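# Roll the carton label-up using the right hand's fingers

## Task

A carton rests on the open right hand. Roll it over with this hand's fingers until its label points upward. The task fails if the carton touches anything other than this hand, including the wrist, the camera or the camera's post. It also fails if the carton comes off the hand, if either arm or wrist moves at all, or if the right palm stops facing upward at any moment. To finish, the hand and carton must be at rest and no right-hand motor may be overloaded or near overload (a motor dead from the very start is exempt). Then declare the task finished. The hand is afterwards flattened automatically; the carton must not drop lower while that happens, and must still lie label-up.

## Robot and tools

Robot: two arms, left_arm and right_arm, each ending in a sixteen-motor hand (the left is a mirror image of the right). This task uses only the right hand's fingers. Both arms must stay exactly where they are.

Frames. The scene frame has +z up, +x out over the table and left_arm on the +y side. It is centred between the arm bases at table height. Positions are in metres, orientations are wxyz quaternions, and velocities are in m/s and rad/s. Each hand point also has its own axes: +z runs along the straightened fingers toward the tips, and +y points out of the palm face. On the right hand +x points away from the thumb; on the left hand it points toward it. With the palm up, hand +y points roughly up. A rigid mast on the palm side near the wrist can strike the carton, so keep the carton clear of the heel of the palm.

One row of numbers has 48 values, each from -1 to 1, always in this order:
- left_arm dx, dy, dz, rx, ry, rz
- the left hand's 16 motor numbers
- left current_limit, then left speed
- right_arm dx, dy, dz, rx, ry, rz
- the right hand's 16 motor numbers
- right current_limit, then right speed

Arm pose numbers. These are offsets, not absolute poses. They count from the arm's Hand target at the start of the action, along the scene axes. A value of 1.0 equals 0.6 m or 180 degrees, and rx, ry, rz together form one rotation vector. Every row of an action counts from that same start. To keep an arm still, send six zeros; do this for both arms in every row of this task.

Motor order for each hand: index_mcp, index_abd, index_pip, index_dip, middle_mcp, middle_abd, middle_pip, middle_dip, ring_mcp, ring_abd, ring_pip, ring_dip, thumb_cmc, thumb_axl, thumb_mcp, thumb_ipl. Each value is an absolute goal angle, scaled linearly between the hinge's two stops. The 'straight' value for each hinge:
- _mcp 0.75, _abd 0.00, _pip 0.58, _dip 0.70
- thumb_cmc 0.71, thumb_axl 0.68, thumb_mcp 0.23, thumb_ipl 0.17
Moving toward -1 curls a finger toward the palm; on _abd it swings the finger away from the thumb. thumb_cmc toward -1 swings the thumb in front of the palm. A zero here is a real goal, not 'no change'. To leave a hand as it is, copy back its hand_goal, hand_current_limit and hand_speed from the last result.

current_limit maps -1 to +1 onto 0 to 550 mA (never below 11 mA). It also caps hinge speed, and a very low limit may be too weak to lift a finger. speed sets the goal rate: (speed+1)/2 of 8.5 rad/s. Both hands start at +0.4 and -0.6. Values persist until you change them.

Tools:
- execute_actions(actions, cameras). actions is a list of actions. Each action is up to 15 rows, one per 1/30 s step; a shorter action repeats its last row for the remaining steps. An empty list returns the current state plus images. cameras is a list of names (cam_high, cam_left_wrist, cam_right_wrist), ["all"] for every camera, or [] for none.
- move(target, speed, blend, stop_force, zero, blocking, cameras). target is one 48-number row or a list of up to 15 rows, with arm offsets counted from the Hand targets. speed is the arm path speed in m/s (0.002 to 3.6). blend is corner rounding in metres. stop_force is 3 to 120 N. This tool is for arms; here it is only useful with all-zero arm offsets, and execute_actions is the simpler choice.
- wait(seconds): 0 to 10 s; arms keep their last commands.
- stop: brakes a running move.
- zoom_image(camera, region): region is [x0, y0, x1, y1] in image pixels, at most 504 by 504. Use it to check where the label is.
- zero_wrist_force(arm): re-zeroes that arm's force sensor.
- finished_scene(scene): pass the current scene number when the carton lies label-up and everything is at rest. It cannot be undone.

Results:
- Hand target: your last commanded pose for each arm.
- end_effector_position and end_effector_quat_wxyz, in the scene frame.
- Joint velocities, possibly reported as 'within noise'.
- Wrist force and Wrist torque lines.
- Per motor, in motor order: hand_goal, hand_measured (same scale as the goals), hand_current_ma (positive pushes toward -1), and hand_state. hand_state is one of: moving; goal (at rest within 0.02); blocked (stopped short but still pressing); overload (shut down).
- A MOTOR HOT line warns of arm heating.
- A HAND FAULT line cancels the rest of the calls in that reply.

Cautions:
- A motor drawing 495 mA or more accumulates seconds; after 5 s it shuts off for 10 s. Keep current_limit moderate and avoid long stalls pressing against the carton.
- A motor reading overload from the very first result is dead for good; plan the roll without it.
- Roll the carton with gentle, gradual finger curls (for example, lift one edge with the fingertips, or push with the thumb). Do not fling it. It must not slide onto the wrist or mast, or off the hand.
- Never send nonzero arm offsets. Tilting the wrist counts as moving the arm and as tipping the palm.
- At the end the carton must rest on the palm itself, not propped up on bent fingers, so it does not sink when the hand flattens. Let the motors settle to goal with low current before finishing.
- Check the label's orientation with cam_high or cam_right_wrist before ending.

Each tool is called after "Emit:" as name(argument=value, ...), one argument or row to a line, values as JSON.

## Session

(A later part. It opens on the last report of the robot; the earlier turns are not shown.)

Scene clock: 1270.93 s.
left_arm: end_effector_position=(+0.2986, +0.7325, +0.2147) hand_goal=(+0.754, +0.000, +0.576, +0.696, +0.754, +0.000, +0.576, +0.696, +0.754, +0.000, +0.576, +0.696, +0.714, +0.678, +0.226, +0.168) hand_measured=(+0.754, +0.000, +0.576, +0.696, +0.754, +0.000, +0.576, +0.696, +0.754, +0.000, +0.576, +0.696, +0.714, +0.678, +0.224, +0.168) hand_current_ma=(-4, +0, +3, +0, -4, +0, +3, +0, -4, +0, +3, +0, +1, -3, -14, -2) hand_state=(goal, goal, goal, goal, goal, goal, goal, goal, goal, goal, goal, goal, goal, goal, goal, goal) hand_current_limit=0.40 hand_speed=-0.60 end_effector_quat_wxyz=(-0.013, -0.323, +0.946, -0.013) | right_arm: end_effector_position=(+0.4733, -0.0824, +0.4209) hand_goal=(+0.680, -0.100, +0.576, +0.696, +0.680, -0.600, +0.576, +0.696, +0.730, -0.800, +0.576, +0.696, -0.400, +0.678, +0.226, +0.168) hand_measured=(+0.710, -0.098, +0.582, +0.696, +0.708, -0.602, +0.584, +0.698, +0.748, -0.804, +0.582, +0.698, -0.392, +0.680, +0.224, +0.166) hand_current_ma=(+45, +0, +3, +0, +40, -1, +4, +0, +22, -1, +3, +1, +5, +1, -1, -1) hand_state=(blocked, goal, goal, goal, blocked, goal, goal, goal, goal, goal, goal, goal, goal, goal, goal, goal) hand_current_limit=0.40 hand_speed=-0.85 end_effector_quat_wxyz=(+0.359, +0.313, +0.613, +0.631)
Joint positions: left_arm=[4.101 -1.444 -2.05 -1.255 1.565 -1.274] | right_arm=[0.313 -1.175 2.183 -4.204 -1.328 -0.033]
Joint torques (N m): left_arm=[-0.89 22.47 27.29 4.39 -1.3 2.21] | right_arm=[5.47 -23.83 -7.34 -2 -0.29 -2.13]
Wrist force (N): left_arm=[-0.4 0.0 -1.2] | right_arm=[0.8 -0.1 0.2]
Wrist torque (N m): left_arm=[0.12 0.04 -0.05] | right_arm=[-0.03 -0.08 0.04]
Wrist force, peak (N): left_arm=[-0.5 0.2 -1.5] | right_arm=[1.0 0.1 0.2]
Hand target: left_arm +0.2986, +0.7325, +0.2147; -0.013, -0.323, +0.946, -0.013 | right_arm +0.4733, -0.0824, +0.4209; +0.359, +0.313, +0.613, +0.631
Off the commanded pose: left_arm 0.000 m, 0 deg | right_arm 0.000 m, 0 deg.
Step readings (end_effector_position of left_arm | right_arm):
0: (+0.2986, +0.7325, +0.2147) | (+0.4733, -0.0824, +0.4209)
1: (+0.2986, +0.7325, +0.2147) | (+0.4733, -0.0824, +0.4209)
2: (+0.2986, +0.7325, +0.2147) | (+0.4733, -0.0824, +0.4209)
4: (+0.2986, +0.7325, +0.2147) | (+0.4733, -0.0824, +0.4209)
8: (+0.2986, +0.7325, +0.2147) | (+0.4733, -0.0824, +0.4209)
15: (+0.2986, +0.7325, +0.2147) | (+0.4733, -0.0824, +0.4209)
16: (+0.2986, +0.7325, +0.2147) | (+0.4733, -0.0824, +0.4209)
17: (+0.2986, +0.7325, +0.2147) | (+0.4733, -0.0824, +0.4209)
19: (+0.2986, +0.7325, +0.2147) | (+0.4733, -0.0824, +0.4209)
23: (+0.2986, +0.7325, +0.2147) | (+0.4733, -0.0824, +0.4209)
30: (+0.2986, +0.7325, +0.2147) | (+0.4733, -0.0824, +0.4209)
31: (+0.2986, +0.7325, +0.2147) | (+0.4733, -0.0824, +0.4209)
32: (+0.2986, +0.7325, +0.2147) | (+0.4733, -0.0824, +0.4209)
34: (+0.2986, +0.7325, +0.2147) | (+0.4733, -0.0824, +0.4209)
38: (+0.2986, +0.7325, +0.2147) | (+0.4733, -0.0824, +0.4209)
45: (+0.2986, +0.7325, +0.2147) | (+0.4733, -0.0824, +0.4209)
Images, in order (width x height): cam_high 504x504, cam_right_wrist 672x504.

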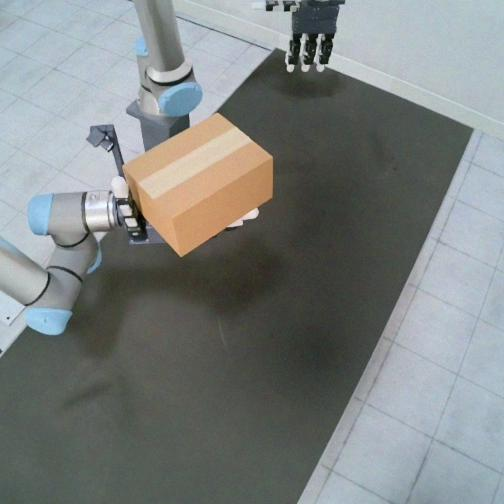

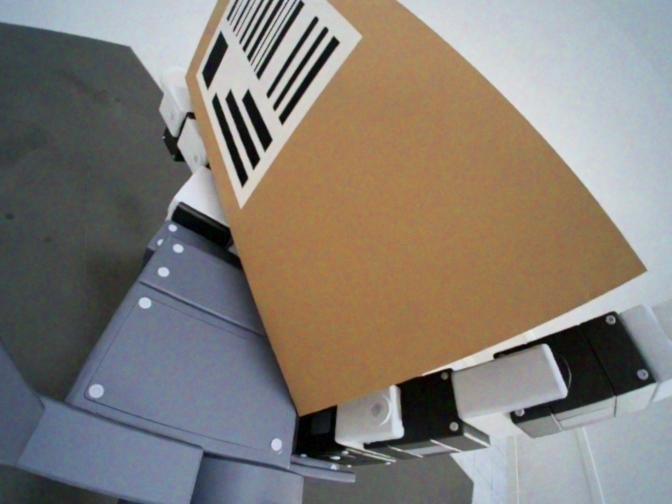

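Emit:
execute_actions(
  actions=[
    [[0,0,0,0,0,0,0.754,0,0.576,0.696,0.754,0,0.576,0.696,0.754,0,0.576,0.696,0.714,0.678,0.226,0.168,0.4,-0.6,0,0,0,0,0,0,0.68,-0.1,0.576,0.696,0.68,-0.6,0.576,0.696,0.73,-0.8,0.576,0.696,-0.45,0.678,0.05,0.168,0.4,-0.9]],
  ],
  cameras=["cam_high","cam_right_wrist"],
)

Emit:
zoom_image(
  camera="cam_high",
  region=[80, 80, 290, 270],
)

Scene clock: 1286.13 s.
left_arm: end_effector_position=(+0.2986, +0.7325, +0.2147) hand_goal=(+0.754, +0.000, +0.576, +0.696, +0.754, +0.000, +0.576, +0.696, +0.754, +0.000, +0.576, +0.696, +0.714, +0.678, +0.226, +0.168) hand_measured=(+0.754, +0.000, +0.576, +0.696, +0.754, +0.000, +0.576, +0.696, +0.754, +0.000, +0.576, +0.696, +0.714, +0.678, +0.224, +0.168) hand_current_ma=(-4, +0, +3, +0, -4, +0, +3, +0, -4, +0, +3, +0, +1, -3, -14, -2) hand_state=(goal, goal, goal, goal, goal, goal, goal, goal, goal, goal, goal, goal, goal, goal, goal, goal) hand_current_limit=0.40 hand_speed=-0.60 end_effector_quat_wxyz=(-0.013, -0.323, +0.946, -0.013) | right_arm: end_effector_position=(+0.4733, -0.0824, +0.4209) hand_goal=(+0.680, -0.100, +0.576, +0.696, +0.680, -0.600, +0.576, +0.696, +0.730, -0.800, +0.576, +0.696, -0.450, +0.678, +0.050, +0.168) hand_measured=(+0.710, -0.100, +0.582, +0.698, +0.708, -0.602, +0.586, +0.700, +0.748, -0.804, +0.582, +0.698, -0.444, +0.680, +0.070, +0.168) hand_current_ma=(+45, +0, +4, +0, +40, +0, +7, +1, +22, -1, +3, +1, +4, +1, +32, +0) hand_state=(blocked, goal, goal, goal, blocked, goal, goal, goal, goal, goal, goal, goal, goal, goal, goal, goal) hand_current_limit=0.40 hand_speed=-0.90 end_effector_quat_wxyz=(+0.359, +0.313, +0.613, +0.631)
Joint positions: left_arm=[4.101 -1.444 -2.05 -1.255 1.565 -1.274] | right_arm=[0.313 -1.175 2.183 -4.204 -1.328 -0.033]
Joint torques (N m): left_arm=[-0.85 21.85 27.83 4.37 -1.36 2.18] | right_arm=[5.95 -23.3 -7.94 -1.67 -0.13 -2.21]
Wrist force (N): left_arm=[-0.4 0.1 -1.5] | right_arm=[0.6 0.3 0.2]
Wrist torque (N m): left_arm=[0.14 0.02 -0.04] | right_arm=[0.01 -0.07 0.02]
Wrist force, peak (N): left_arm=[-0.4 0.2 -1.5] | right_arm=[1.0 0.0 0.2]
Hand target: left_arm +0.2986, +0.7325, +0.2147; -0.013, -0.323, +0.946, -0.013 | right_arm +0.4733, -0.0824, +0.4209; +0.359, +0.313, +0.613, +0.631
Off the commanded pose: left_arm 0.000 m, 0 deg | right_arm 0.000 m, 0 deg.
Step readings (end_effector_position of left_arm | right_arm):
0: (+0.2986, +0.7325, +0.2147) | (+0.4733, -0.0824, +0.4209)
1: (+0.2986, +0.7325, +0.2147) | (+0.4733, -0.0824, +0.4209)
2: (+0.2986, +0.7325, +0.2147) | (+0.4733, -0.0824, +0.4209)
4: (+0.2986, +0.7325, +0.2147) | (+0.4733, -0.0824, +0.4209)
8: (+0.2986, +0.7325, +0.2147) | (+0.4733, -0.0824, +0.4209)
15: (+0.2986, +0.7325, +0.2147) | (+0.4733, -0.0824, +0.4209)
Images, in order (width x height): cam_high 504x504, cam_right_wrist 672x504.

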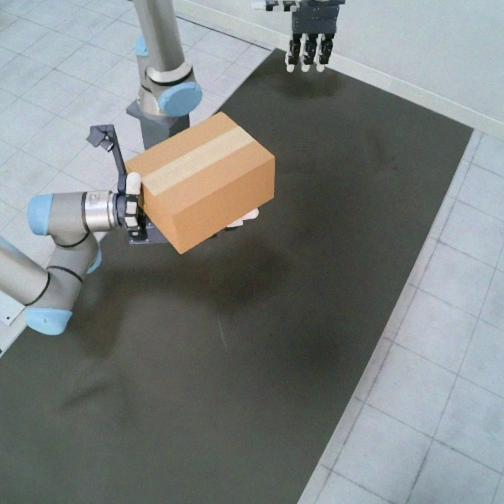

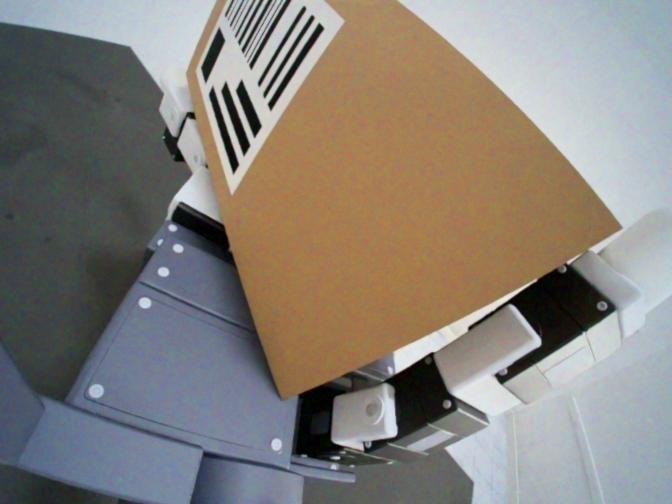

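Scaled by 2.400.

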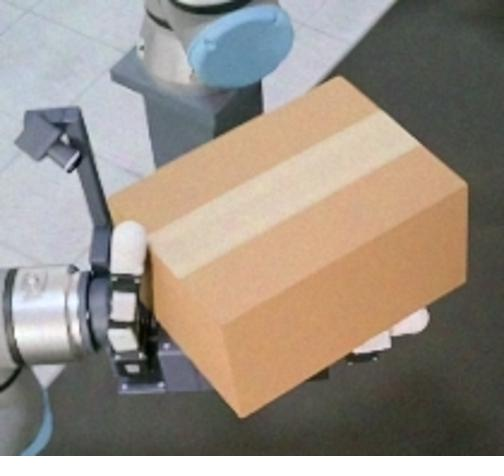

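Emit:
execute_actions(
  actions=[
    [[0,0,0,0,0,0,0.754,0,0.576,0.696,0.754,0,0.576,0.696,0.754,0,0.576,0.696,0.714,0.678,0.226,0.168,0.4,-0.6,0,0,0,0,0,0,0.68,-0.1,0.576,0.696,0.68,-0.6,0.576,0.696,0.73,-0.8,0.576,0.696,-0.5,0.678,-0.15,0.168,0.4,-0.9]],
  ],
  cameras=["cam_high","cam_right_wrist"],
)

Emit:
zoom_image(
  camera="cam_high",
  region=[80, 80, 290, 270],
)

Scene clock: 1296.33 s.
left_arm: end_effector_position=(+0.2986, +0.7325, +0.2147) hand_goal=(+0.754, +0.000, +0.576, +0.696, +0.754, +0.000, +0.576, +0.696, +0.754, +0.000, +0.576, +0.696, +0.714, +0.678, +0.226, +0.168) hand_measured=(+0.754, +0.000, +0.576, +0.696, +0.754, +0.000, +0.576, +0.696, +0.754, +0.000, +0.576, +0.696, +0.714, +0.678, +0.224, +0.168) hand_current_ma=(-4, +0, +3, +0, -4, +0, +3, +0, -4, +0, +3, +0, +1, -3, -14, -2) hand_state=(goal, goal, goal, goal, goal, goal, goal, goal, goal, goal, goal, goal, goal, goal, goal, goal) hand_current_limit=0.40 hand_speed=-0.60 end_effector_quat_wxyz=(-0.013, -0.323, +0.946, -0.013) | right_arm: end_effector_position=(+0.4733, -0.0824, +0.4209) hand_goal=(+0.680, -0.100, +0.576, +0.696, +0.680, -0.600, +0.576, +0.696, +0.730, -0.800, +0.576, +0.696, -0.500, +0.678, -0.150, +0.168) hand_measured=(+0.712, -0.102, +0.590, +0.702, +0.708, -0.602, +0.590, +0.702, +0.748, -0.804, +0.582, +0.698, -0.484, +0.680, -0.088, +0.182) hand_current_ma=(+49, +0, +13, +3, +40, +0, +12, +3, +22, -1, +3, +1, +16, +1, +181, +18) hand_state=(blocked, goal, goal, goal, blocked, goal, goal, goal, goal, goal, goal, goal, goal, goal, blocked, goal) hand_current_limit=0.40 hand_speed=-0.90 end_effector_quat_wxyz=(+0.359, +0.313, +0.613, +0.631)
Joint positions: left_arm=[4.101 -1.444 -2.05 -1.255 1.565 -1.274] | right_arm=[0.313 -1.175 2.183 -4.204 -1.328 -0.033]
Joint torques (N m): left_arm=[-0.54 22.6 28.01 4.3 -1.33 2.2] | right_arm=[5.72 -22.63 -8.62 -1.45 -0.11 -2.35]
Wrist force (N): left_arm=[-0.3 0.0 -1.2] | right_arm=[0.5 -0.2 0.2]
Wrist torque (N m): left_arm=[0.13 0.02 -0.03] | right_arm=[-0.02 -0.05 -0.01]
Wrist force, peak (N): left_arm=[-0.4 0.2 -1.5] | right_arm=[0.9 0.0 0.3]
Hand target: left_arm +0.2986, +0.7325, +0.2147; -0.013, -0.323, +0.946, -0.013 | right_arm +0.4733, -0.0824, +0.4209; +0.359, +0.313, +0.613, +0.631
Off the commanded pose: left_arm 0.000 m, 0 deg | right_arm 0.000 m, 0 deg.
Step readings (end_effector_position of left_arm | right_arm):
0: (+0.2986, +0.7325, +0.2147) | (+0.4733, -0.0824, +0.4209)
1: (+0.2986, +0.7325, +0.2147) | (+0.4733, -0.0824, +0.4209)
2: (+0.2986, +0.7325, +0.2147) | (+0.4733, -0.0824, +0.4209)
4: (+0.2986, +0.7325, +0.2147) | (+0.4733, -0.0824, +0.4209)
8: (+0.2986, +0.7325, +0.2147) | (+0.4733, -0.0824, +0.4209)
15: (+0.2986, +0.7325, +0.2147) | (+0.4733, -0.0824, +0.4209)
Images, in order (width x height): cam_high 504x504, cam_right_wrist 672x504.

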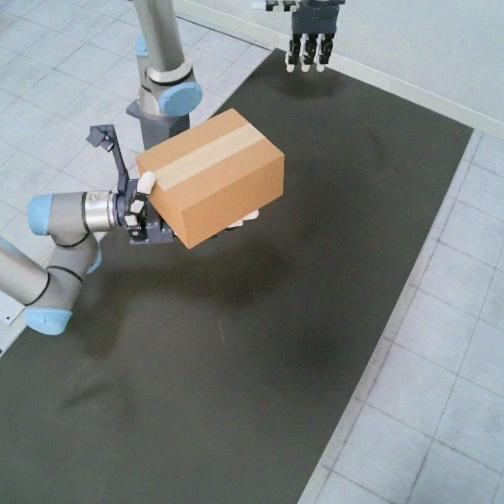

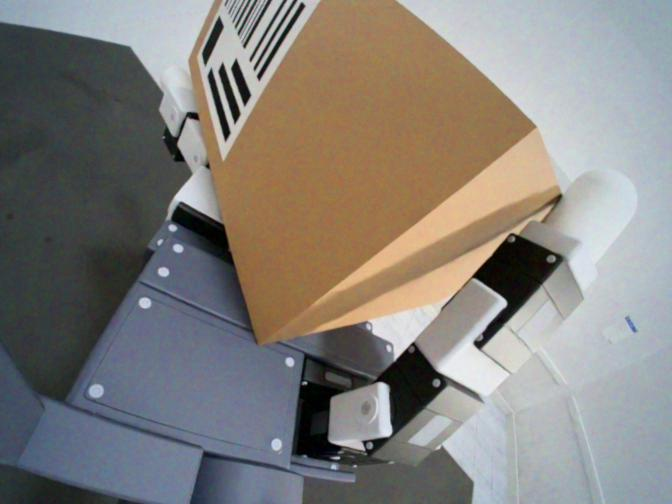

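Scaled by 2.400.

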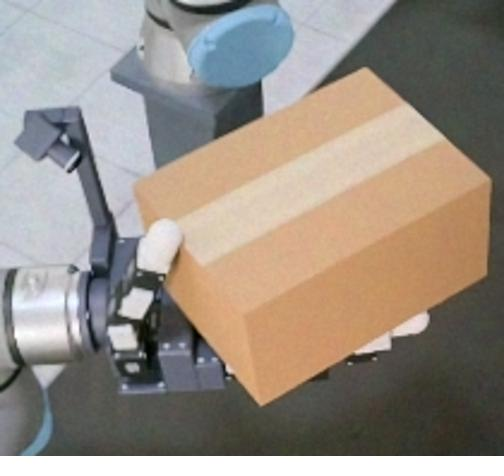

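Emit:
execute_actions(
  actions=[
    [[0,0,0,0,0,0,0.754,0,0.576,0.696,0.754,0,0.576,0.696,0.754,0,0.576,0.696,0.714,0.678,0.226,0.168,0.4,-0.6,0,0,0,0,0,0,0.68,0.25,0.576,0.696,0.67,-0.2,0.576,0.696,0.69,-0.4,0.576,0.696,-0.5,0.678,-0.08,0.168,0.4,-0.93]],
  ],
  cameras=["cam_high","cam_right_wrist"],
)

Emit:
zoom_image(
  camera="cam_high",
  region=[80, 80, 290, 270],
)

Scene clock: 1309.10 s.
left_arm: end_effector_position=(+0.2986, +0.7325, +0.2147) hand_goal=(+0.754, +0.000, +0.576, +0.696, +0.754, +0.000, +0.576, +0.696, +0.754, +0.000, +0.576, +0.696, +0.714, +0.678, +0.226, +0.168) hand_measured=(+0.754, +0.000, +0.576, +0.696, +0.754, +0.000, +0.576, +0.696, +0.754, +0.000, +0.576, +0.696, +0.714, +0.678, +0.224, +0.168) hand_current_ma=(-4, +0, +3, +0, -4, +0, +3, +0, -4, +0, +3, +0, +1, -3, -14, -2) hand_state=(goal, goal, goal, goal, goal, goal, goal, goal, goal, goal, goal, goal, goal, goal, goal, goal) hand_current_limit=0.40 hand_speed=-0.60 end_effector_quat_wxyz=(-0.013, -0.323, +0.946, -0.013) | right_arm: end_effector_position=(+0.4733, -0.0824, +0.4209) hand_goal=(+0.680, +0.250, +0.576, +0.696, +0.670, -0.200, +0.576, +0.696, +0.690, -0.400, +0.576, +0.696, -0.500, +0.678, -0.080, +0.168) hand_measured=(+0.710, +0.250, +0.588, +0.702, +0.708, -0.218, +0.594, +0.704, +0.708, -0.404, +0.582, +0.698, -0.486, +0.680, -0.070, +0.176) hand_current_ma=(+46, +0, +10, +3, +64, -16, +18, +5, +22, -2, +3, +1, +14, +1, +10, +7) hand_state=(blocked, goal, goal, goal, blocked, goal, goal, goal, goal, goal, goal, goal, goal, goal, goal, goal) hand_current_limit=0.40 hand_speed=-0.93 end_effector_quat_wxyz=(+0.359, +0.313, +0.613, +0.631)
Joint positions: left_arm=[4.101 -1.444 -2.05 -1.255 1.565 -1.274] | right_arm=[0.313 -1.175 2.183 -4.204 -1.328 -0.033]
Joint torques (N m): left_arm=[-0.92 23.15 28.05 4.33 -1.41 2.16] | right_arm=[5.79 -22.21 -9.18 -1.48 -0.16 -2.24]
Wrist force (N): left_arm=[-0.5 0.3 -1.2] | right_arm=[0.7 -0.1 0.1]
Wrist torque (N m): left_arm=[0.14 0.05 -0.05] | right_arm=[0.01 -0.07 0.05]
Wrist force, peak (N): left_arm=[-0.4 0.2 -1.5] | right_arm=[0.9 -0.3 0.3]
Hand target: left_arm +0.2986, +0.7325, +0.2147; -0.013, -0.323, +0.946, -0.013 | right_arm +0.4733, -0.0824, +0.4209; +0.359, +0.313, +0.613, +0.631
Off the commanded pose: left_arm 0.000 m, 0 deg | right_arm 0.000 m, 0 deg.
Step readings (end_effector_position of left_arm | right_arm):
0: (+0.2986, +0.7325, +0.2147) | (+0.4733, -0.0824, +0.4209)
1: (+0.2986, +0.7325, +0.2147) | (+0.4733, -0.0824, +0.4209)
2: (+0.2986, +0.7325, +0.2147) | (+0.4733, -0.0824, +0.4209)
4: (+0.2986, +0.7325, +0.2147) | (+0.4733, -0.0824, +0.4209)
8: (+0.2986, +0.7325, +0.2147) | (+0.4733, -0.0824, +0.4209)
15: (+0.2986, +0.7325, +0.2147) | (+0.4733, -0.0824, +0.4209)
Images, in order (width x height): cam_high 504x504, cam_right_wrist 672x504.

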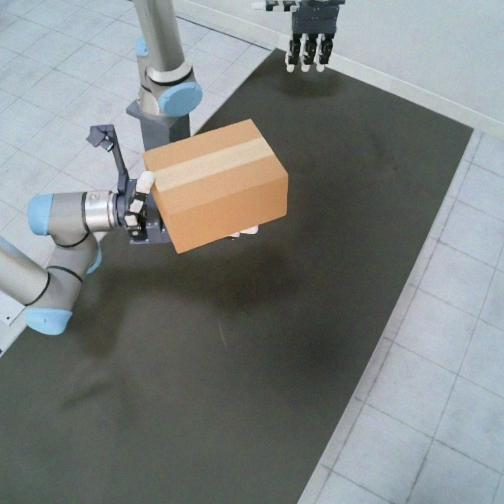

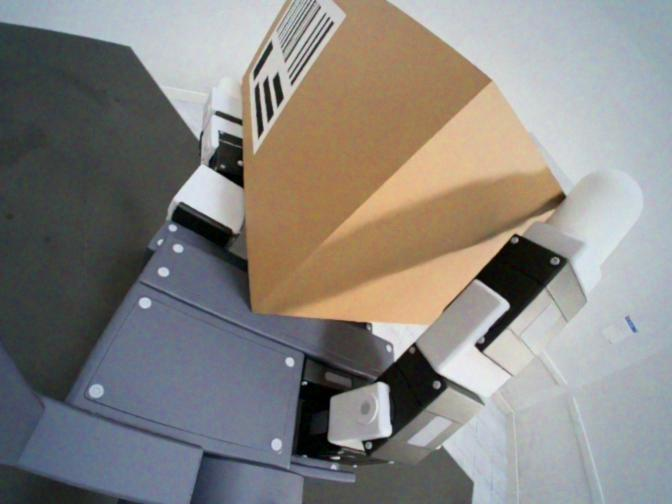

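Scaled by 2.400.

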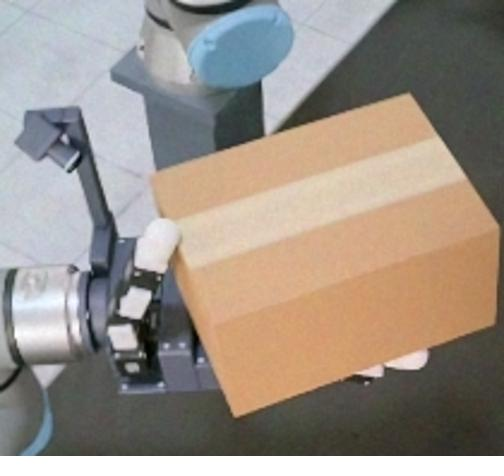

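Emit:
execute_actions(
  actions=[
    [[0,0,0,0,0,0,0.754,0,0.576,0.696,0.754,0,0.576,0.696,0.754,0,0.576,0.696,0.714,0.678,0.226,0.168,0.4,-0.6,0,0,0,0,0,0,0.68,0.6,0.576,0.696,0.66,0.25,0.576,0.696,0.66,0.0,0.576,0.696,-0.5,0.678,-0.07,0.168,0.4,-0.93]],
  ],
  cameras=["cam_high","cam_right_wrist"],
)

Emit:
zoom_image(
  camera="cam_high",
  region=[80, 80, 290, 270],
)

Scene clock: 1317.17 s.
left_arm: end_effector_position=(+0.2986, +0.7325, +0.2147) hand_goal=(+0.754, +0.000, +0.576, +0.696, +0.754, +0.000, +0.576, +0.696, +0.754, +0.000, +0.576, +0.696, +0.714, +0.678, +0.226, +0.168) hand_measured=(+0.754, +0.000, +0.576, +0.696, +0.754, +0.000, +0.576, +0.696, +0.754, +0.000, +0.576, +0.696, +0.714, +0.678, +0.224, +0.168) hand_current_ma=(-4, +0, +3, +0, -4, +0, +3, +0, -4, +0, +3, +0, +1, -3, -14, -2) hand_state=(goal, goal, goal, goal, goal, goal, goal, goal, goal, goal, goal, goal, goal, goal, goal, goal) hand_current_limit=0.40 hand_speed=-0.60 end_effector_quat_wxyz=(-0.013, -0.323, +0.946, -0.013) | right_arm: end_effector_position=(+0.4733, -0.0824, +0.4209) hand_goal=(+0.680, +0.600, +0.576, +0.696, +0.660, +0.250, +0.576, +0.696, +0.660, +0.000, +0.576, +0.696, -0.500, +0.678, -0.070, +0.168) hand_measured=(+0.710, +0.600, +0.588, +0.702, +0.702, +0.228, +0.594, +0.704, +0.686, -0.004, +0.582, +0.698, -0.494, +0.680, -0.060, +0.174) hand_current_ma=(+45, +0, +9, +3, +74, -22, +18, +5, +38, -1, +3, +1, +3, +1, +12, +7) hand_state=(blocked, goal, goal, goal, blocked, blocked, goal, goal, blocked, goal, goal, goal, goal, goal, goal, goal) hand_current_limit=0.40 hand_speed=-0.93 end_effector_quat_wxyz=(+0.359, +0.313, +0.613, +0.631)
Joint positions: left_arm=[4.101 -1.444 -2.05 -1.255 1.565 -1.274] | right_arm=[0.313 -1.175 2.183 -4.204 -1.328 -0.033]
Joint torques (N m): left_arm=[-1.21 22.11 28.11 4.28 -1.37 2.26] | right_arm=[6.22 -23.56 -9.61 -1.31 -0.15 -2.21]
Wrist force (N): left_arm=[-0.2 0.1 -1.4] | right_arm=[0.6 0.1 0.2]
Wrist torque (N m): left_arm=[0.13 0.01 -0.03] | right_arm=[0.02 -0.07 0.10]
Wrist force, peak (N): left_arm=[-0.4 0.2 -1.5] | right_arm=[1.0 -0.2 0.1]
Hand target: left_arm +0.2986, +0.7325, +0.2147; -0.013, -0.323, +0.946, -0.013 | right_arm +0.4733, -0.0824, +0.4209; +0.359, +0.313, +0.613, +0.631
Off the commanded pose: left_arm 0.000 m, 0 deg | right_arm 0.000 m, 0 deg.
Step readings (end_effector_position of left_arm | right_arm):
0: (+0.2986, +0.7325, +0.2147) | (+0.4733, -0.0824, +0.4209)
1: (+0.2986, +0.7325, +0.2147) | (+0.4733, -0.0824, +0.4209)
2: (+0.2986, +0.7325, +0.2147) | (+0.4733, -0.0824, +0.4209)
4: (+0.2986, +0.7325, +0.2147) | (+0.4733, -0.0824, +0.4209)
8: (+0.2986, +0.7325, +0.2147) | (+0.4733, -0.0824, +0.4209)
15: (+0.2986, +0.7325, +0.2147) | (+0.4733, -0.0824, +0.4209)
Images, in order (width x height): cam_high 504x504, cam_right_wrist 672x504.

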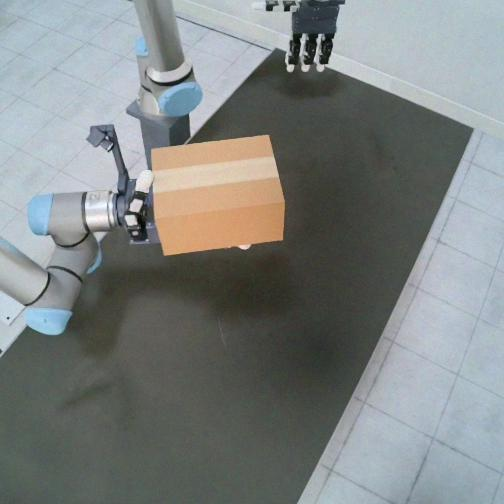

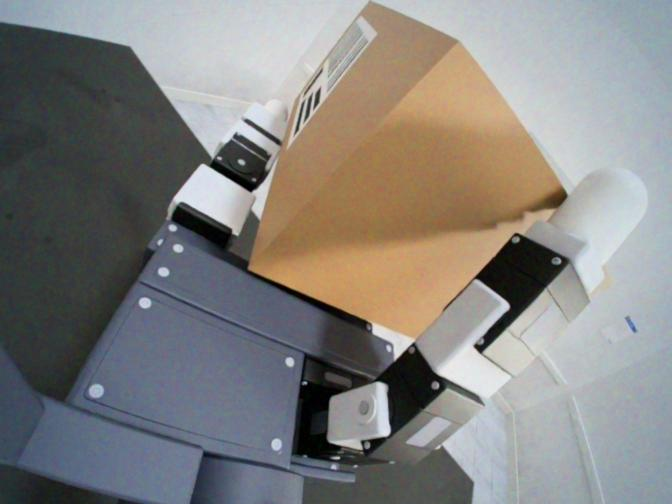

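Scaled by 2.400.

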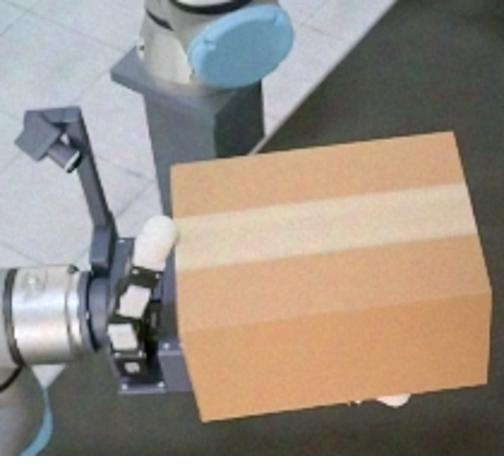

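Emit:
execute_actions(
  actions=[
    [[0,0,0,0,0,0,0.754,0,0.576,0.696,0.754,0,0.576,0.696,0.754,0,0.576,0.696,0.714,0.678,0.226,0.168,0.4,-0.6,0,0,0,0,0,0,0.68,0.2,0.576,0.696,0.67,-0.2,0.576,0.696,0.66,-0.5,0.576,0.696,-0.5,0.678,-0.07,0.168,0.4,-0.93]],
  ],
  cameras=["cam_high","cam_right_wrist"],
)

Emit:
zoom_image(
  camera="cam_high",
  region=[80, 80, 290, 270],
)

Scene clock: 1353.37 s.
left_arm: end_effector_position=(+0.2986, +0.7325, +0.2147) hand_goal=(+0.754, +0.000, +0.576, +0.696, +0.754, +0.000, +0.576, +0.696, +0.754, +0.000, +0.576, +0.696, +0.714, +0.678, +0.226, +0.168) hand_measured=(+0.754, +0.000, +0.576, +0.696, +0.754, +0.000, +0.576, +0.696, +0.754, +0.000, +0.576, +0.696, +0.714, +0.678, +0.224, +0.168) hand_current_ma=(-4, +0, +3, +0, -4, +0, +3, +0, -4, +0, +3, +0, +1, -3, -14, -2) hand_state=(goal, goal, goal, goal, goal, goal, goal, goal, goal, goal, goal, goal, goal, goal, goal, goal) hand_current_limit=0.40 hand_speed=-0.60 end_effector_quat_wxyz=(-0.013, -0.323, +0.946, -0.013) | right_arm: end_effector_position=(+0.4733, -0.0824, +0.4209) hand_goal=(+0.680, +0.200, +0.576, +0.696, +0.670, -0.200, +0.576, +0.696, +0.660, -0.500, +0.576, +0.696, -0.500, +0.678, -0.070, +0.168) hand_measured=(+0.710, +0.200, +0.586, +0.700, +0.698, -0.194, +0.588, +0.702, +0.682, -0.496, +0.582, +0.698, -0.498, +0.680, -0.070, +0.170) hand_current_ma=(+43, +0, +7, +2, +40, +3, +11, +3, +28, +1, +3, +1, +1, +1, +0, +1) hand_state=(blocked, goal, goal, goal, blocked, goal, goal, goal, blocked, goal, goal, goal, goal, goal, goal, goal) hand_current_limit=0.40 hand_speed=-0.93 end_effector_quat_wxyz=(+0.359, +0.313, +0.613, +0.631)
Joint positions: left_arm=[4.101 -1.444 -2.05 -1.255 1.565 -1.274] | right_arm=[0.313 -1.175 2.183 -4.204 -1.328 -0.033]
Joint torques (N m): left_arm=[-0.47 22.91 27.77 4.45 -1.34 2.16] | right_arm=[7.18 -24.14 -10.48 -1.32 0.1 -2.15]
Wrist force (N): left_arm=[-0.2 0.3 -1.2] | right_arm=[1.0 -0.1 0.3]
Wrist torque (N m): left_arm=[0.14 0.02 -0.03] | right_arm=[-0.01 -0.12 0.07]
Wrist force, peak (N): left_arm=[-0.6 0.2 -1.5] | right_arm=[1.0 -0.1 0.3]
Hand target: left_arm +0.2986, +0.7325, +0.2147; -0.013, -0.323, +0.946, -0.013 | right_arm +0.4733, -0.0824, +0.4209; +0.359, +0.313, +0.613, +0.631
Off the commanded pose: left_arm 0.000 m, 0 deg | right_arm 0.000 m, 0 deg.
Step readings (end_effector_position of left_arm | right_arm):
0: (+0.2986, +0.7325, +0.2147) | (+0.4733, -0.0824, +0.4209)
1: (+0.2986, +0.7325, +0.2147) | (+0.4733, -0.0824, +0.4209)
2: (+0.2986, +0.7325, +0.2147) | (+0.4733, -0.0824, +0.4209)
4: (+0.2986, +0.7325, +0.2147) | (+0.4733, -0.0824, +0.4209)
8: (+0.2986, +0.7325, +0.2147) | (+0.4733, -0.0824, +0.4209)
15: (+0.2986, +0.7325, +0.2147) | (+0.4733, -0.0824, +0.4209)
Images, in order (width x height): cam_high 504x504, cam_right_wrist 672x504.

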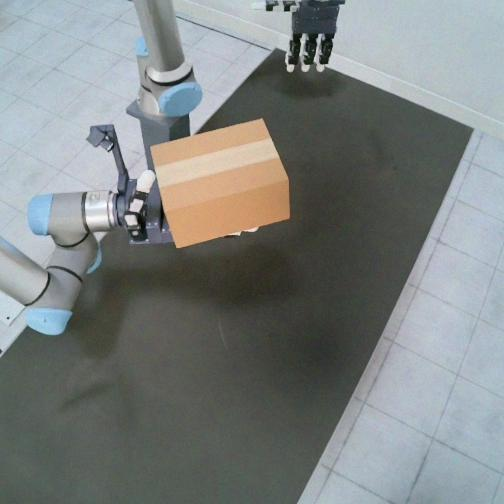

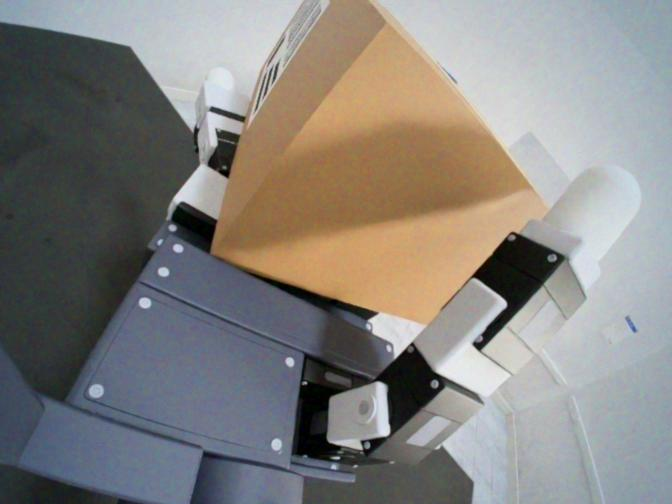

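Scaled by 2.400.

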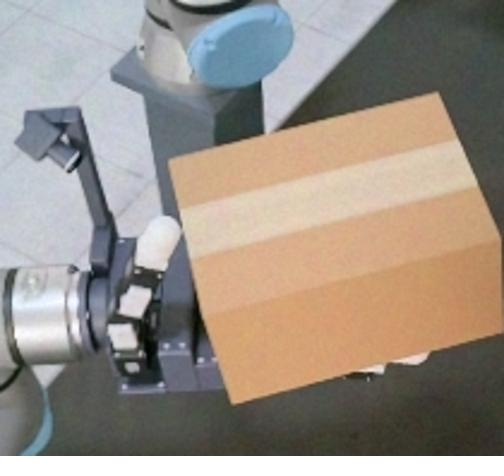

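Emit:
execute_actions(
  actions=[
    [[0,0,0,0,0,0,0.754,0,0.576,0.696,0.754,0,0.576,0.696,0.754,0,0.576,0.696,0.714,0.678,0.226,0.168,0.4,-0.6,0,0,0,0,0,0,0.68,-0.1,0.576,0.696,0.67,-0.5,0.576,0.696,0.66,-0.8,0.576,0.696,-0.5,0.678,-0.07,0.168,0.4,-0.93]],
  ],
  cameras=["cam_high","cam_right_wrist"],
)

Emit:
zoom_image(
  camera="cam_high",
  region=[80, 80, 290, 270],
)

Scene clock: 1364.90 s.
left_arm: end_effector_position=(+0.2986, +0.7325, +0.2147) hand_goal=(+0.754, +0.000, +0.576, +0.696, +0.754, +0.000, +0.576, +0.696, +0.754, +0.000, +0.576, +0.696, +0.714, +0.678, +0.226, +0.168) hand_measured=(+0.754, +0.000, +0.576, +0.696, +0.754, +0.000, +0.576, +0.696, +0.754, +0.000, +0.576, +0.696, +0.714, +0.678, +0.224, +0.168) hand_current_ma=(-4, +0, +3, +0, -4, +0, +3, +0, -4, +0, +3, +0, +1, -3, -14, -2) hand_state=(goal, goal, goal, goal, goal, goal, goal, goal, goal, goal, goal, goal, goal, goal, goal, goal) hand_current_limit=0.40 hand_speed=-0.60 end_effector_quat_wxyz=(-0.013, -0.323, +0.946, -0.013) | right_arm: end_effector_position=(+0.4733, -0.0824, +0.4209) hand_goal=(+0.680, -0.100, +0.576, +0.696, +0.670, -0.500, +0.576, +0.696, +0.660, -0.800, +0.576, +0.696, -0.500, +0.678, -0.070, +0.168) hand_measured=(+0.710, -0.096, +0.586, +0.700, +0.698, -0.496, +0.586, +0.700, +0.682, -0.796, +0.582, +0.698, -0.498, +0.680, -0.070, +0.170) hand_current_ma=(+43, +2, +7, +2, +40, +1, +7, +2, +28, +1, +3, +1, +1, +1, +0, +1) hand_state=(blocked, goal, goal, goal, blocked, goal, goal, goal, blocked, goal, goal, goal, goal, goal, goal, goal) hand_current_limit=0.40 hand_speed=-0.93 end_effector_quat_wxyz=(+0.359, +0.313, +0.613, +0.631)
Joint positions: left_arm=[4.101 -1.444 -2.05 -1.255 1.565 -1.274] | right_arm=[0.313 -1.175 2.183 -4.204 -1.328 -0.033]
Joint torques (N m): left_arm=[-0.7 22.08 27.78 4.55 -1.44 2.24] | right_arm=[7.81 -24.64 -9.28 -1.15 0.16 -1.84]
Wrist force (N): left_arm=[-0.3 0.2 -1.3] | right_arm=[0.5 0.1 0.1]
Wrist torque (N m): left_arm=[0.13 0.02 -0.03] | right_arm=[0.04 -0.05 0.01]
Wrist force, peak (N): left_arm=[-0.4 -0.1 -1.6] | right_arm=[0.8 0.3 0.3]
Hand target: left_arm +0.2986, +0.7325, +0.2147; -0.013, -0.323, +0.946, -0.013 | right_arm +0.4733, -0.0824, +0.4209; +0.359, +0.313, +0.613, +0.631
Off the commanded pose: left_arm 0.000 m, 0 deg | right_arm 0.000 m, 0 deg.
Step readings (end_effector_position of left_arm | right_arm):
0: (+0.2986, +0.7325, +0.2147) | (+0.4733, -0.0824, +0.4209)
1: (+0.2986, +0.7325, +0.2147) | (+0.4733, -0.0824, +0.4209)
2: (+0.2986, +0.7325, +0.2147) | (+0.4733, -0.0824, +0.4209)
4: (+0.2986, +0.7325, +0.2147) | (+0.4733, -0.0824, +0.4209)
8: (+0.2986, +0.7325, +0.2147) | (+0.4733, -0.0824, +0.4209)
15: (+0.2986, +0.7325, +0.2147) | (+0.4733, -0.0824, +0.4209)
Images, in order (width x height): cam_high 504x504, cam_right_wrist 672x504.

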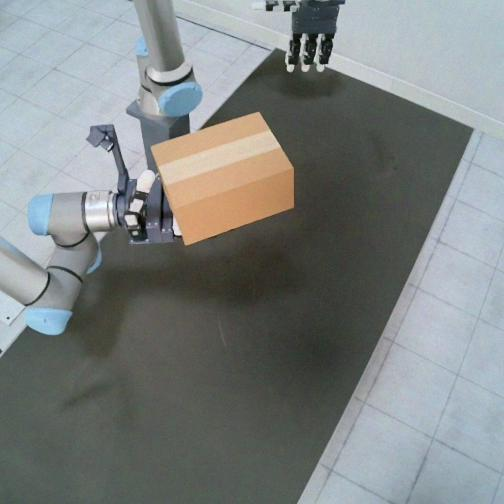

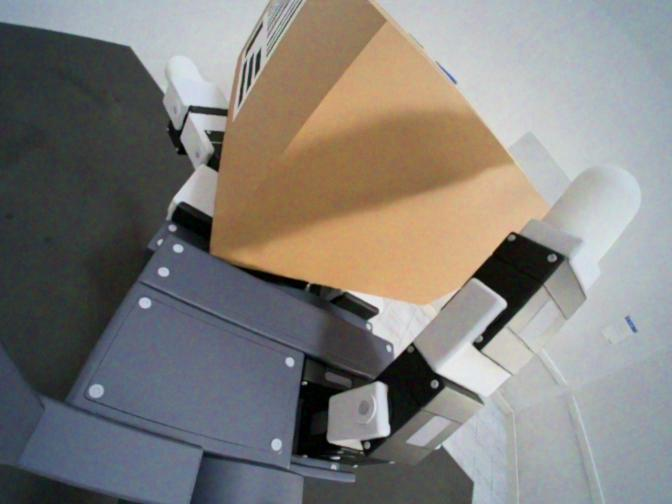

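Scaled by 2.400.

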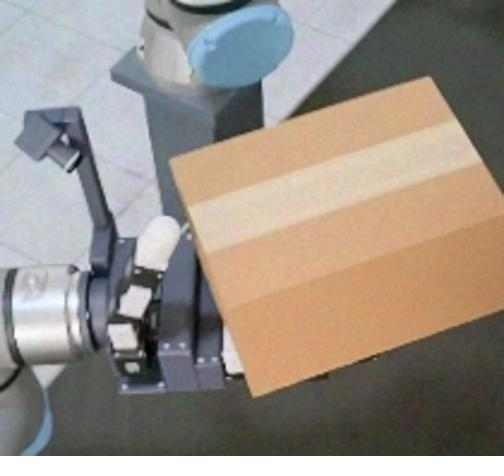

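Emit:
execute_actions(
  actions=[
    [[0,0,0,0,0,0,0.754,0,0.576,0.696,0.754,0,0.576,0.696,0.754,0,0.576,0.696,0.714,0.678,0.226,0.168,0.4,-0.6,0,0,0,0,0,0,0.58,-0.1,0.64,0.7,0.55,-0.5,0.65,0.7,0.55,-0.8,0.65,0.7,-0.5,0.678,0.15,0.168,0.4,-0.93]],
  ],
  cameras=["cam_high","cam_right_wrist"],
)

Emit:
zoom_image(
  camera="cam_high",
  region=[80, 80, 290, 270],
)

Scene clock: 1436.30 s.
left_arm: end_effector_position=(+0.2986, +0.7325, +0.2147) hand_goal=(+0.754, +0.000, +0.576, +0.696, +0.754, +0.000, +0.576, +0.696, +0.754, +0.000, +0.576, +0.696, +0.714, +0.678, +0.226, +0.168) hand_measured=(+0.754, +0.000, +0.576, +0.696, +0.754, +0.000, +0.576, +0.696, +0.754, +0.000, +0.576, +0.696, +0.714, +0.678, +0.224, +0.168) hand_current_ma=(-4, +0, +3, +0, -4, +0, +3, +0, -4, +0, +3, +0, +1, -3, -14, -2) hand_state=(goal, goal, goal, goal, goal, goal, goal, goal, goal, goal, goal, goal, goal, goal, goal, goal) hand_current_limit=0.40 hand_speed=-0.60 end_effector_quat_wxyz=(-0.013, -0.323, +0.946, -0.013) | right_arm: end_effector_position=(+0.4733, -0.0824, +0.4209) hand_goal=(+0.580, -0.100, +0.640, +0.700, +0.550, -0.500, +0.650, +0.700, +0.550, -0.800, +0.650, +0.700, -0.500, +0.678, +0.150, +0.168) hand_measured=(+0.610, -0.100, +0.644, +0.700, +0.588, -0.498, +0.652, +0.700, +0.570, -0.798, +0.650, +0.700, -0.498, +0.680, +0.148, +0.170) hand_current_ma=(+46, +0, +2, +0, +64, +1, +0, +0, +23, +1, +0, +0, +1, +1, -2, +1) hand_state=(blocked, goal, goal, goal, blocked, goal, goal, goal, goal, goal, goal, goal, goal, goal, goal, goal) hand_current_limit=0.40 hand_speed=-0.93 end_effector_quat_wxyz=(+0.359, +0.313, +0.613, +0.631)
Joint positions: left_arm=[4.101 -1.444 -2.05 -1.255 1.565 -1.274] | right_arm=[0.313 -1.175 2.183 -4.204 -1.328 -0.033]
Joint torques (N m): left_arm=[-0.55 21.64 28.62 4.54 -1.35 2.29] | right_arm=[8.45 -25.15 -9.76 -1.05 -0.79 -0.94]
Wrist force (N): left_arm=[-0.3 -0.1 -1.4] | right_arm=[0.8 0.0 0.3]
Wrist torque (N m): left_arm=[0.11 0.01 -0.03] | right_arm=[-0.01 -0.09 0.02]
Wrist force, peak (N): left_arm=[-0.4 0.5 -1.6] | right_arm=[1.0 0.2 0.2]
Hand target: left_arm +0.2986, +0.7325, +0.2147; -0.013, -0.323, +0.946, -0.013 | right_arm +0.4733, -0.0824, +0.4209; +0.359, +0.313, +0.613, +0.631
Off the commanded pose: left_arm 0.000 m, 0 deg | right_arm 0.000 m, 0 deg.
Step readings (end_effector_position of left_arm | right_arm):
0: (+0.2986, +0.7325, +0.2147) | (+0.4733, -0.0824, +0.4209)
1: (+0.2986, +0.7325, +0.2147) | (+0.4733, -0.0824, +0.4209)
2: (+0.2986, +0.7325, +0.2147) | (+0.4733, -0.0824, +0.4209)
4: (+0.2986, +0.7325, +0.2147) | (+0.4733, -0.0824, +0.4209)
8: (+0.2986, +0.7325, +0.2147) | (+0.4733, -0.0824, +0.4209)
15: (+0.2986, +0.7325, +0.2147) | (+0.4733, -0.0824, +0.4209)
Images, in order (width x height): cam_high 504x504, cam_right_wrist 672x504.

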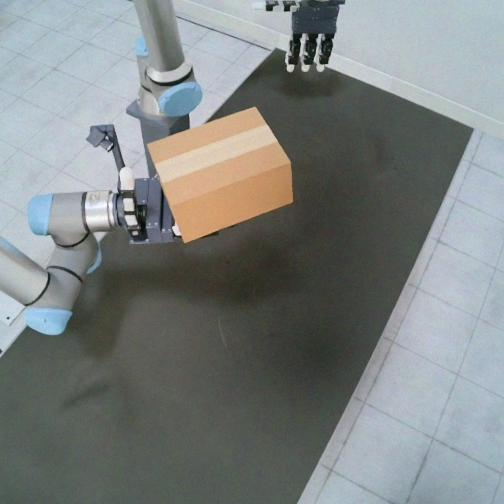

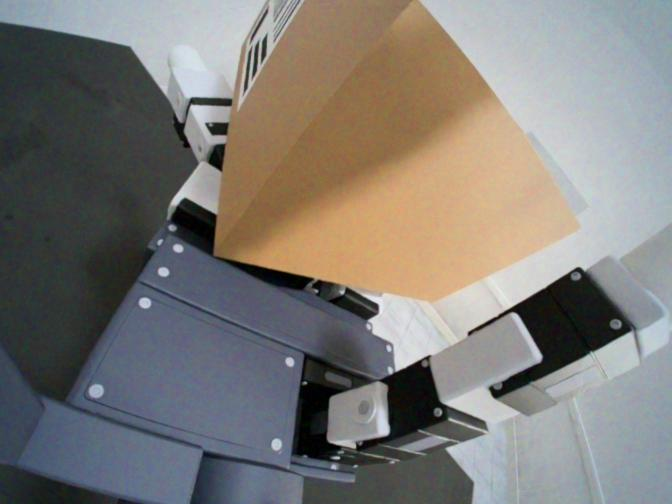

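Scaled by 2.400.

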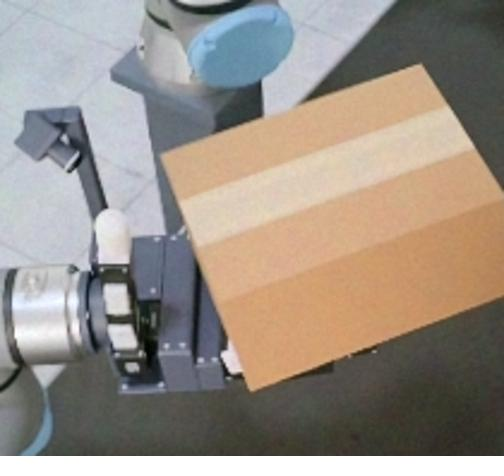

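Emit:
execute_actions(
  actions=[
    [[0,0,0,0,0,0,0.754,0,0.576,0.696,0.754,0,0.576,0.696,0.754,0,0.576,0.696,0.714,0.678,0.226,0.168,0.4,-0.6,0,0,0,0,0,0,0.58,0.25,0.64,0.7,0.55,-0.1,0.65,0.7,0.55,-0.4,0.65,0.7,-0.5,0.678,0.15,0.168,0.4,-0.94]],
  ],
  cameras=["cam_high","cam_right_wrist"],
)

Emit:
zoom_image(
  camera="cam_high",
  region=[80, 80, 290, 270],
)

Scene clock: 1444.73 s.
left_arm: end_effector_position=(+0.2986, +0.7325, +0.2147) hand_goal=(+0.754, +0.000, +0.576, +0.696, +0.754, +0.000, +0.576, +0.696, +0.754, +0.000, +0.576, +0.696, +0.714, +0.678, +0.226, +0.168) hand_measured=(+0.754, +0.000, +0.576, +0.696, +0.754, +0.000, +0.576, +0.696, +0.754, +0.000, +0.576, +0.696, +0.714, +0.678, +0.224, +0.168) hand_current_ma=(-4, +0, +3, +0, -4, +0, +3, +0, -4, +0, +3, +0, +1, -3, -14, -2) hand_state=(goal, goal, goal, goal, goal, goal, goal, goal, goal, goal, goal, goal, goal, goal, goal, goal) hand_current_limit=0.40 hand_speed=-0.60 end_effector_quat_wxyz=(-0.013, -0.323, +0.946, -0.013) | right_arm: end_effector_position=(+0.4733, -0.0824, +0.4209) hand_goal=(+0.580, +0.250, +0.640, +0.700, +0.550, -0.100, +0.650, +0.700, +0.550, -0.400, +0.650, +0.700, -0.500, +0.678, +0.150, +0.168) hand_measured=(+0.610, +0.248, +0.644, +0.700, +0.588, -0.106, +0.652, +0.700, +0.570, -0.406, +0.650, +0.700, -0.498, +0.680, +0.148, +0.170) hand_current_ma=(+46, +0, +2, +0, +64, -3, +0, +0, +23, -2, +0, +0, +1, +1, -2, +1) hand_state=(blocked, goal, goal, goal, blocked, goal, goal, goal, goal, goal, goal, goal, goal, goal, goal, goal) hand_current_limit=0.40 hand_speed=-0.94 end_effector_quat_wxyz=(+0.359, +0.313, +0.613, +0.631)
Joint positions: left_arm=[4.101 -1.444 -2.05 -1.255 1.565 -1.274] | right_arm=[0.313 -1.175 2.183 -4.204 -1.328 -0.033]
Joint torques (N m): left_arm=[-0.46 22.77 27.88 4.56 -1.36 2.3] | right_arm=[8.45 -25.65 -9.16 -1.09 -0.88 -0.89]
Wrist force (N): left_arm=[-0.5 0.3 -1.3] | right_arm=[0.7 -0.1 0.3]
Wrist torque (N m): left_arm=[0.16 0.05 -0.06] | right_arm=[-0.02 -0.07 0.05]
Wrist force, peak (N): left_arm=[-0.4 -0.1 -1.6] | right_arm=[0.9 0.3 0.1]
Hand target: left_arm +0.2986, +0.7325, +0.2147; -0.013, -0.323, +0.946, -0.013 | right_arm +0.4733, -0.0824, +0.4209; +0.359, +0.313, +0.613, +0.631
Off the commanded pose: left_arm 0.000 m, 0 deg | right_arm 0.000 m, 0 deg.
Step readings (end_effector_position of left_arm | right_arm):
0: (+0.2986, +0.7325, +0.2147) | (+0.4733, -0.0824, +0.4209)
1: (+0.2986, +0.7325, +0.2147) | (+0.4733, -0.0824, +0.4209)
2: (+0.2986, +0.7325, +0.2147) | (+0.4733, -0.0824, +0.4209)
4: (+0.2986, +0.7325, +0.2147) | (+0.4733, -0.0824, +0.4209)
8: (+0.2986, +0.7325, +0.2147) | (+0.4733, -0.0824, +0.4209)
15: (+0.2986, +0.7325, +0.2147) | (+0.4733, -0.0824, +0.4209)
Images, in order (width x height): cam_high 504x504, cam_right_wrist 672x504.

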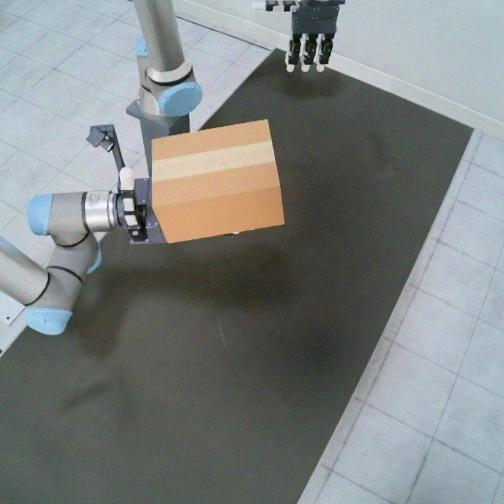

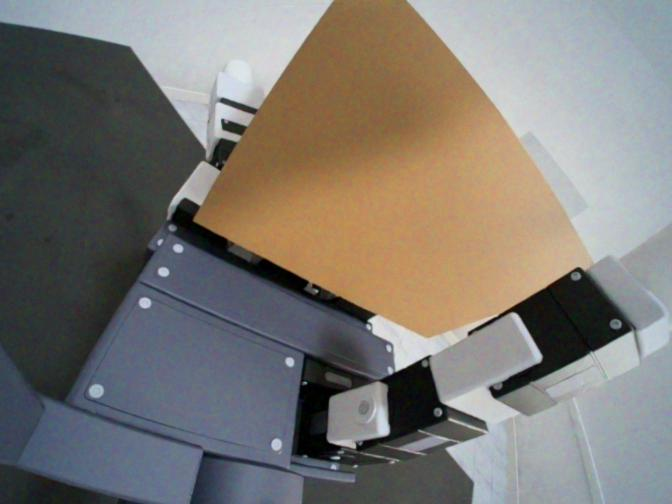

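Scaled by 2.400.

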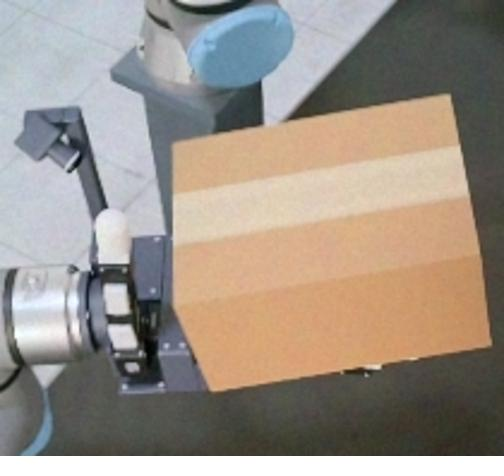

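Emit:
execute_actions(
  actions=[
    [[0,0,0,0,0,0,0.754,0,0.576,0.696,0.754,0,0.576,0.696,0.754,0,0.576,0.696,0.714,0.678,0.226,0.168,0.4,-0.6,0,0,0,0,0,0,0.58,0.6,0.64,0.7,0.55,0.3,0.65,0.7,0.55,0.0,0.65,0.7,-0.5,0.678,0.15,0.168,0.4,-0.94]],
  ],
  cameras=["cam_high","cam_right_wrist"],
)

Emit:
zoom_image(
  camera="cam_high",
  region=[80, 80, 290, 270],
)

Scene clock: 1459.17 s.
left_arm: end_effector_position=(+0.2986, +0.7325, +0.2147) hand_goal=(+0.754, +0.000, +0.576, +0.696, +0.754, +0.000, +0.576, +0.696, +0.754, +0.000, +0.576, +0.696, +0.714, +0.678, +0.226, +0.168) hand_measured=(+0.754, +0.000, +0.576, +0.696, +0.754, +0.000, +0.576, +0.696, +0.754, +0.000, +0.576, +0.696, +0.714, +0.678, +0.224, +0.168) hand_current_ma=(-4, +0, +3, +0, -4, +0, +3, +0, -4, +0, +3, +0, +1, -3, -14, -2) hand_state=(goal, goal, goal, goal, goal, goal, goal, goal, goal, goal, goal, goal, goal, goal, goal, goal) hand_current_limit=0.40 hand_speed=-0.60 end_effector_quat_wxyz=(-0.013, -0.323, +0.946, -0.013) | right_arm: end_effector_position=(+0.4733, -0.0824, +0.4209) hand_goal=(+0.580, +0.600, +0.640, +0.700, +0.550, +0.300, +0.650, +0.700, +0.550, +0.000, +0.650, +0.700, -0.500, +0.678, +0.150, +0.168) hand_measured=(+0.610, +0.598, +0.644, +0.700, +0.584, +0.292, +0.652, +0.700, +0.570, -0.004, +0.650, +0.700, -0.498, +0.680, +0.148, +0.170) hand_current_ma=(+44, -1, +2, +0, +57, -5, +1, +0, +23, -2, +0, +0, +1, +1, -2, +1) hand_state=(blocked, goal, goal, goal, blocked, goal, goal, goal, goal, goal, goal, goal, goal, goal, goal, goal) hand_current_limit=0.40 hand_speed=-0.94 end_effector_quat_wxyz=(+0.359, +0.313, +0.613, +0.631)
Joint positions: left_arm=[4.101 -1.444 -2.05 -1.255 1.565 -1.274] | right_arm=[0.313 -1.175 2.183 -4.204 -1.328 -0.033]
Joint torques (N m): left_arm=[-0.16 22.23 27.07 4.62 -1.31 2.08] | right_arm=[8.07 -26.1 -9.83 -0.8 -0.96 -0.86]
Wrist force (N): left_arm=[-0.4 0.2 -1.3] | right_arm=[0.8 0.3 0.2]
Wrist torque (N m): left_arm=[0.15 0.04 -0.05] | right_arm=[0.04 -0.09 0.11]
Wrist force, peak (N): left_arm=[-0.4 0.1 -1.7] | right_arm=[1.1 0.0 0.2]
Hand target: left_arm +0.2986, +0.7325, +0.2147; -0.013, -0.323, +0.946, -0.013 | right_arm +0.4733, -0.0824, +0.4209; +0.359, +0.313, +0.613, +0.631
Off the commanded pose: left_arm 0.000 m, 0 deg | right_arm 0.000 m, 0 deg.
Step readings (end_effector_position of left_arm | right_arm):
0: (+0.2986, +0.7325, +0.2147) | (+0.4733, -0.0824, +0.4209)
1: (+0.2986, +0.7325, +0.2147) | (+0.4733, -0.0824, +0.4209)
2: (+0.2986, +0.7325, +0.2147) | (+0.4733, -0.0824, +0.4209)
4: (+0.2986, +0.7325, +0.2147) | (+0.4733, -0.0824, +0.4209)
8: (+0.2986, +0.7325, +0.2147) | (+0.4733, -0.0824, +0.4209)
15: (+0.2986, +0.7325, +0.2147) | (+0.4733, -0.0824, +0.4209)
Images, in order (width x height): cam_high 504x504, cam_right_wrist 672x504.

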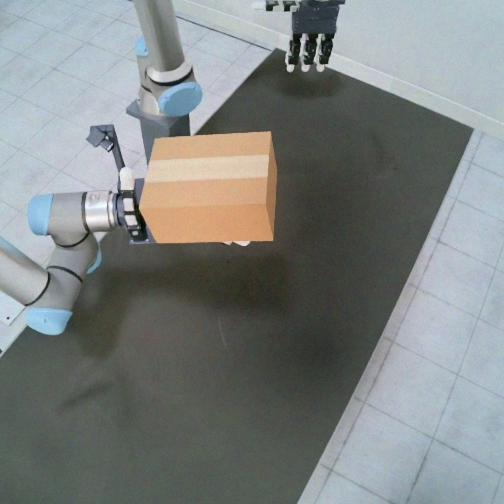

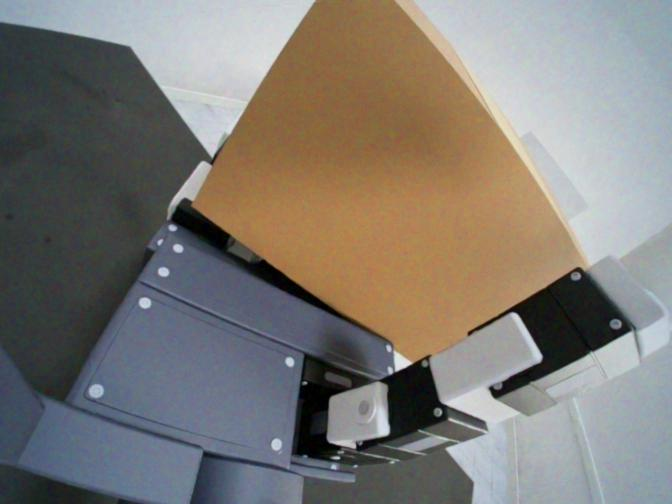

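Scaled by 2.400.

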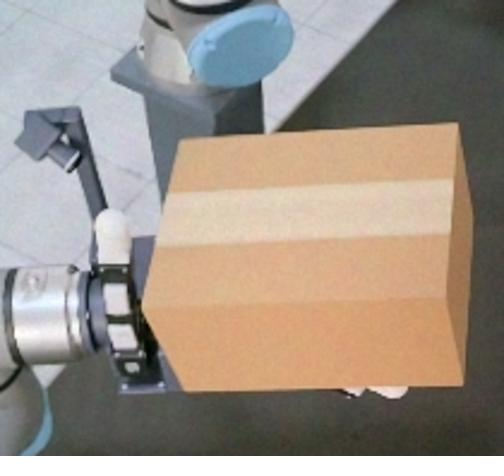

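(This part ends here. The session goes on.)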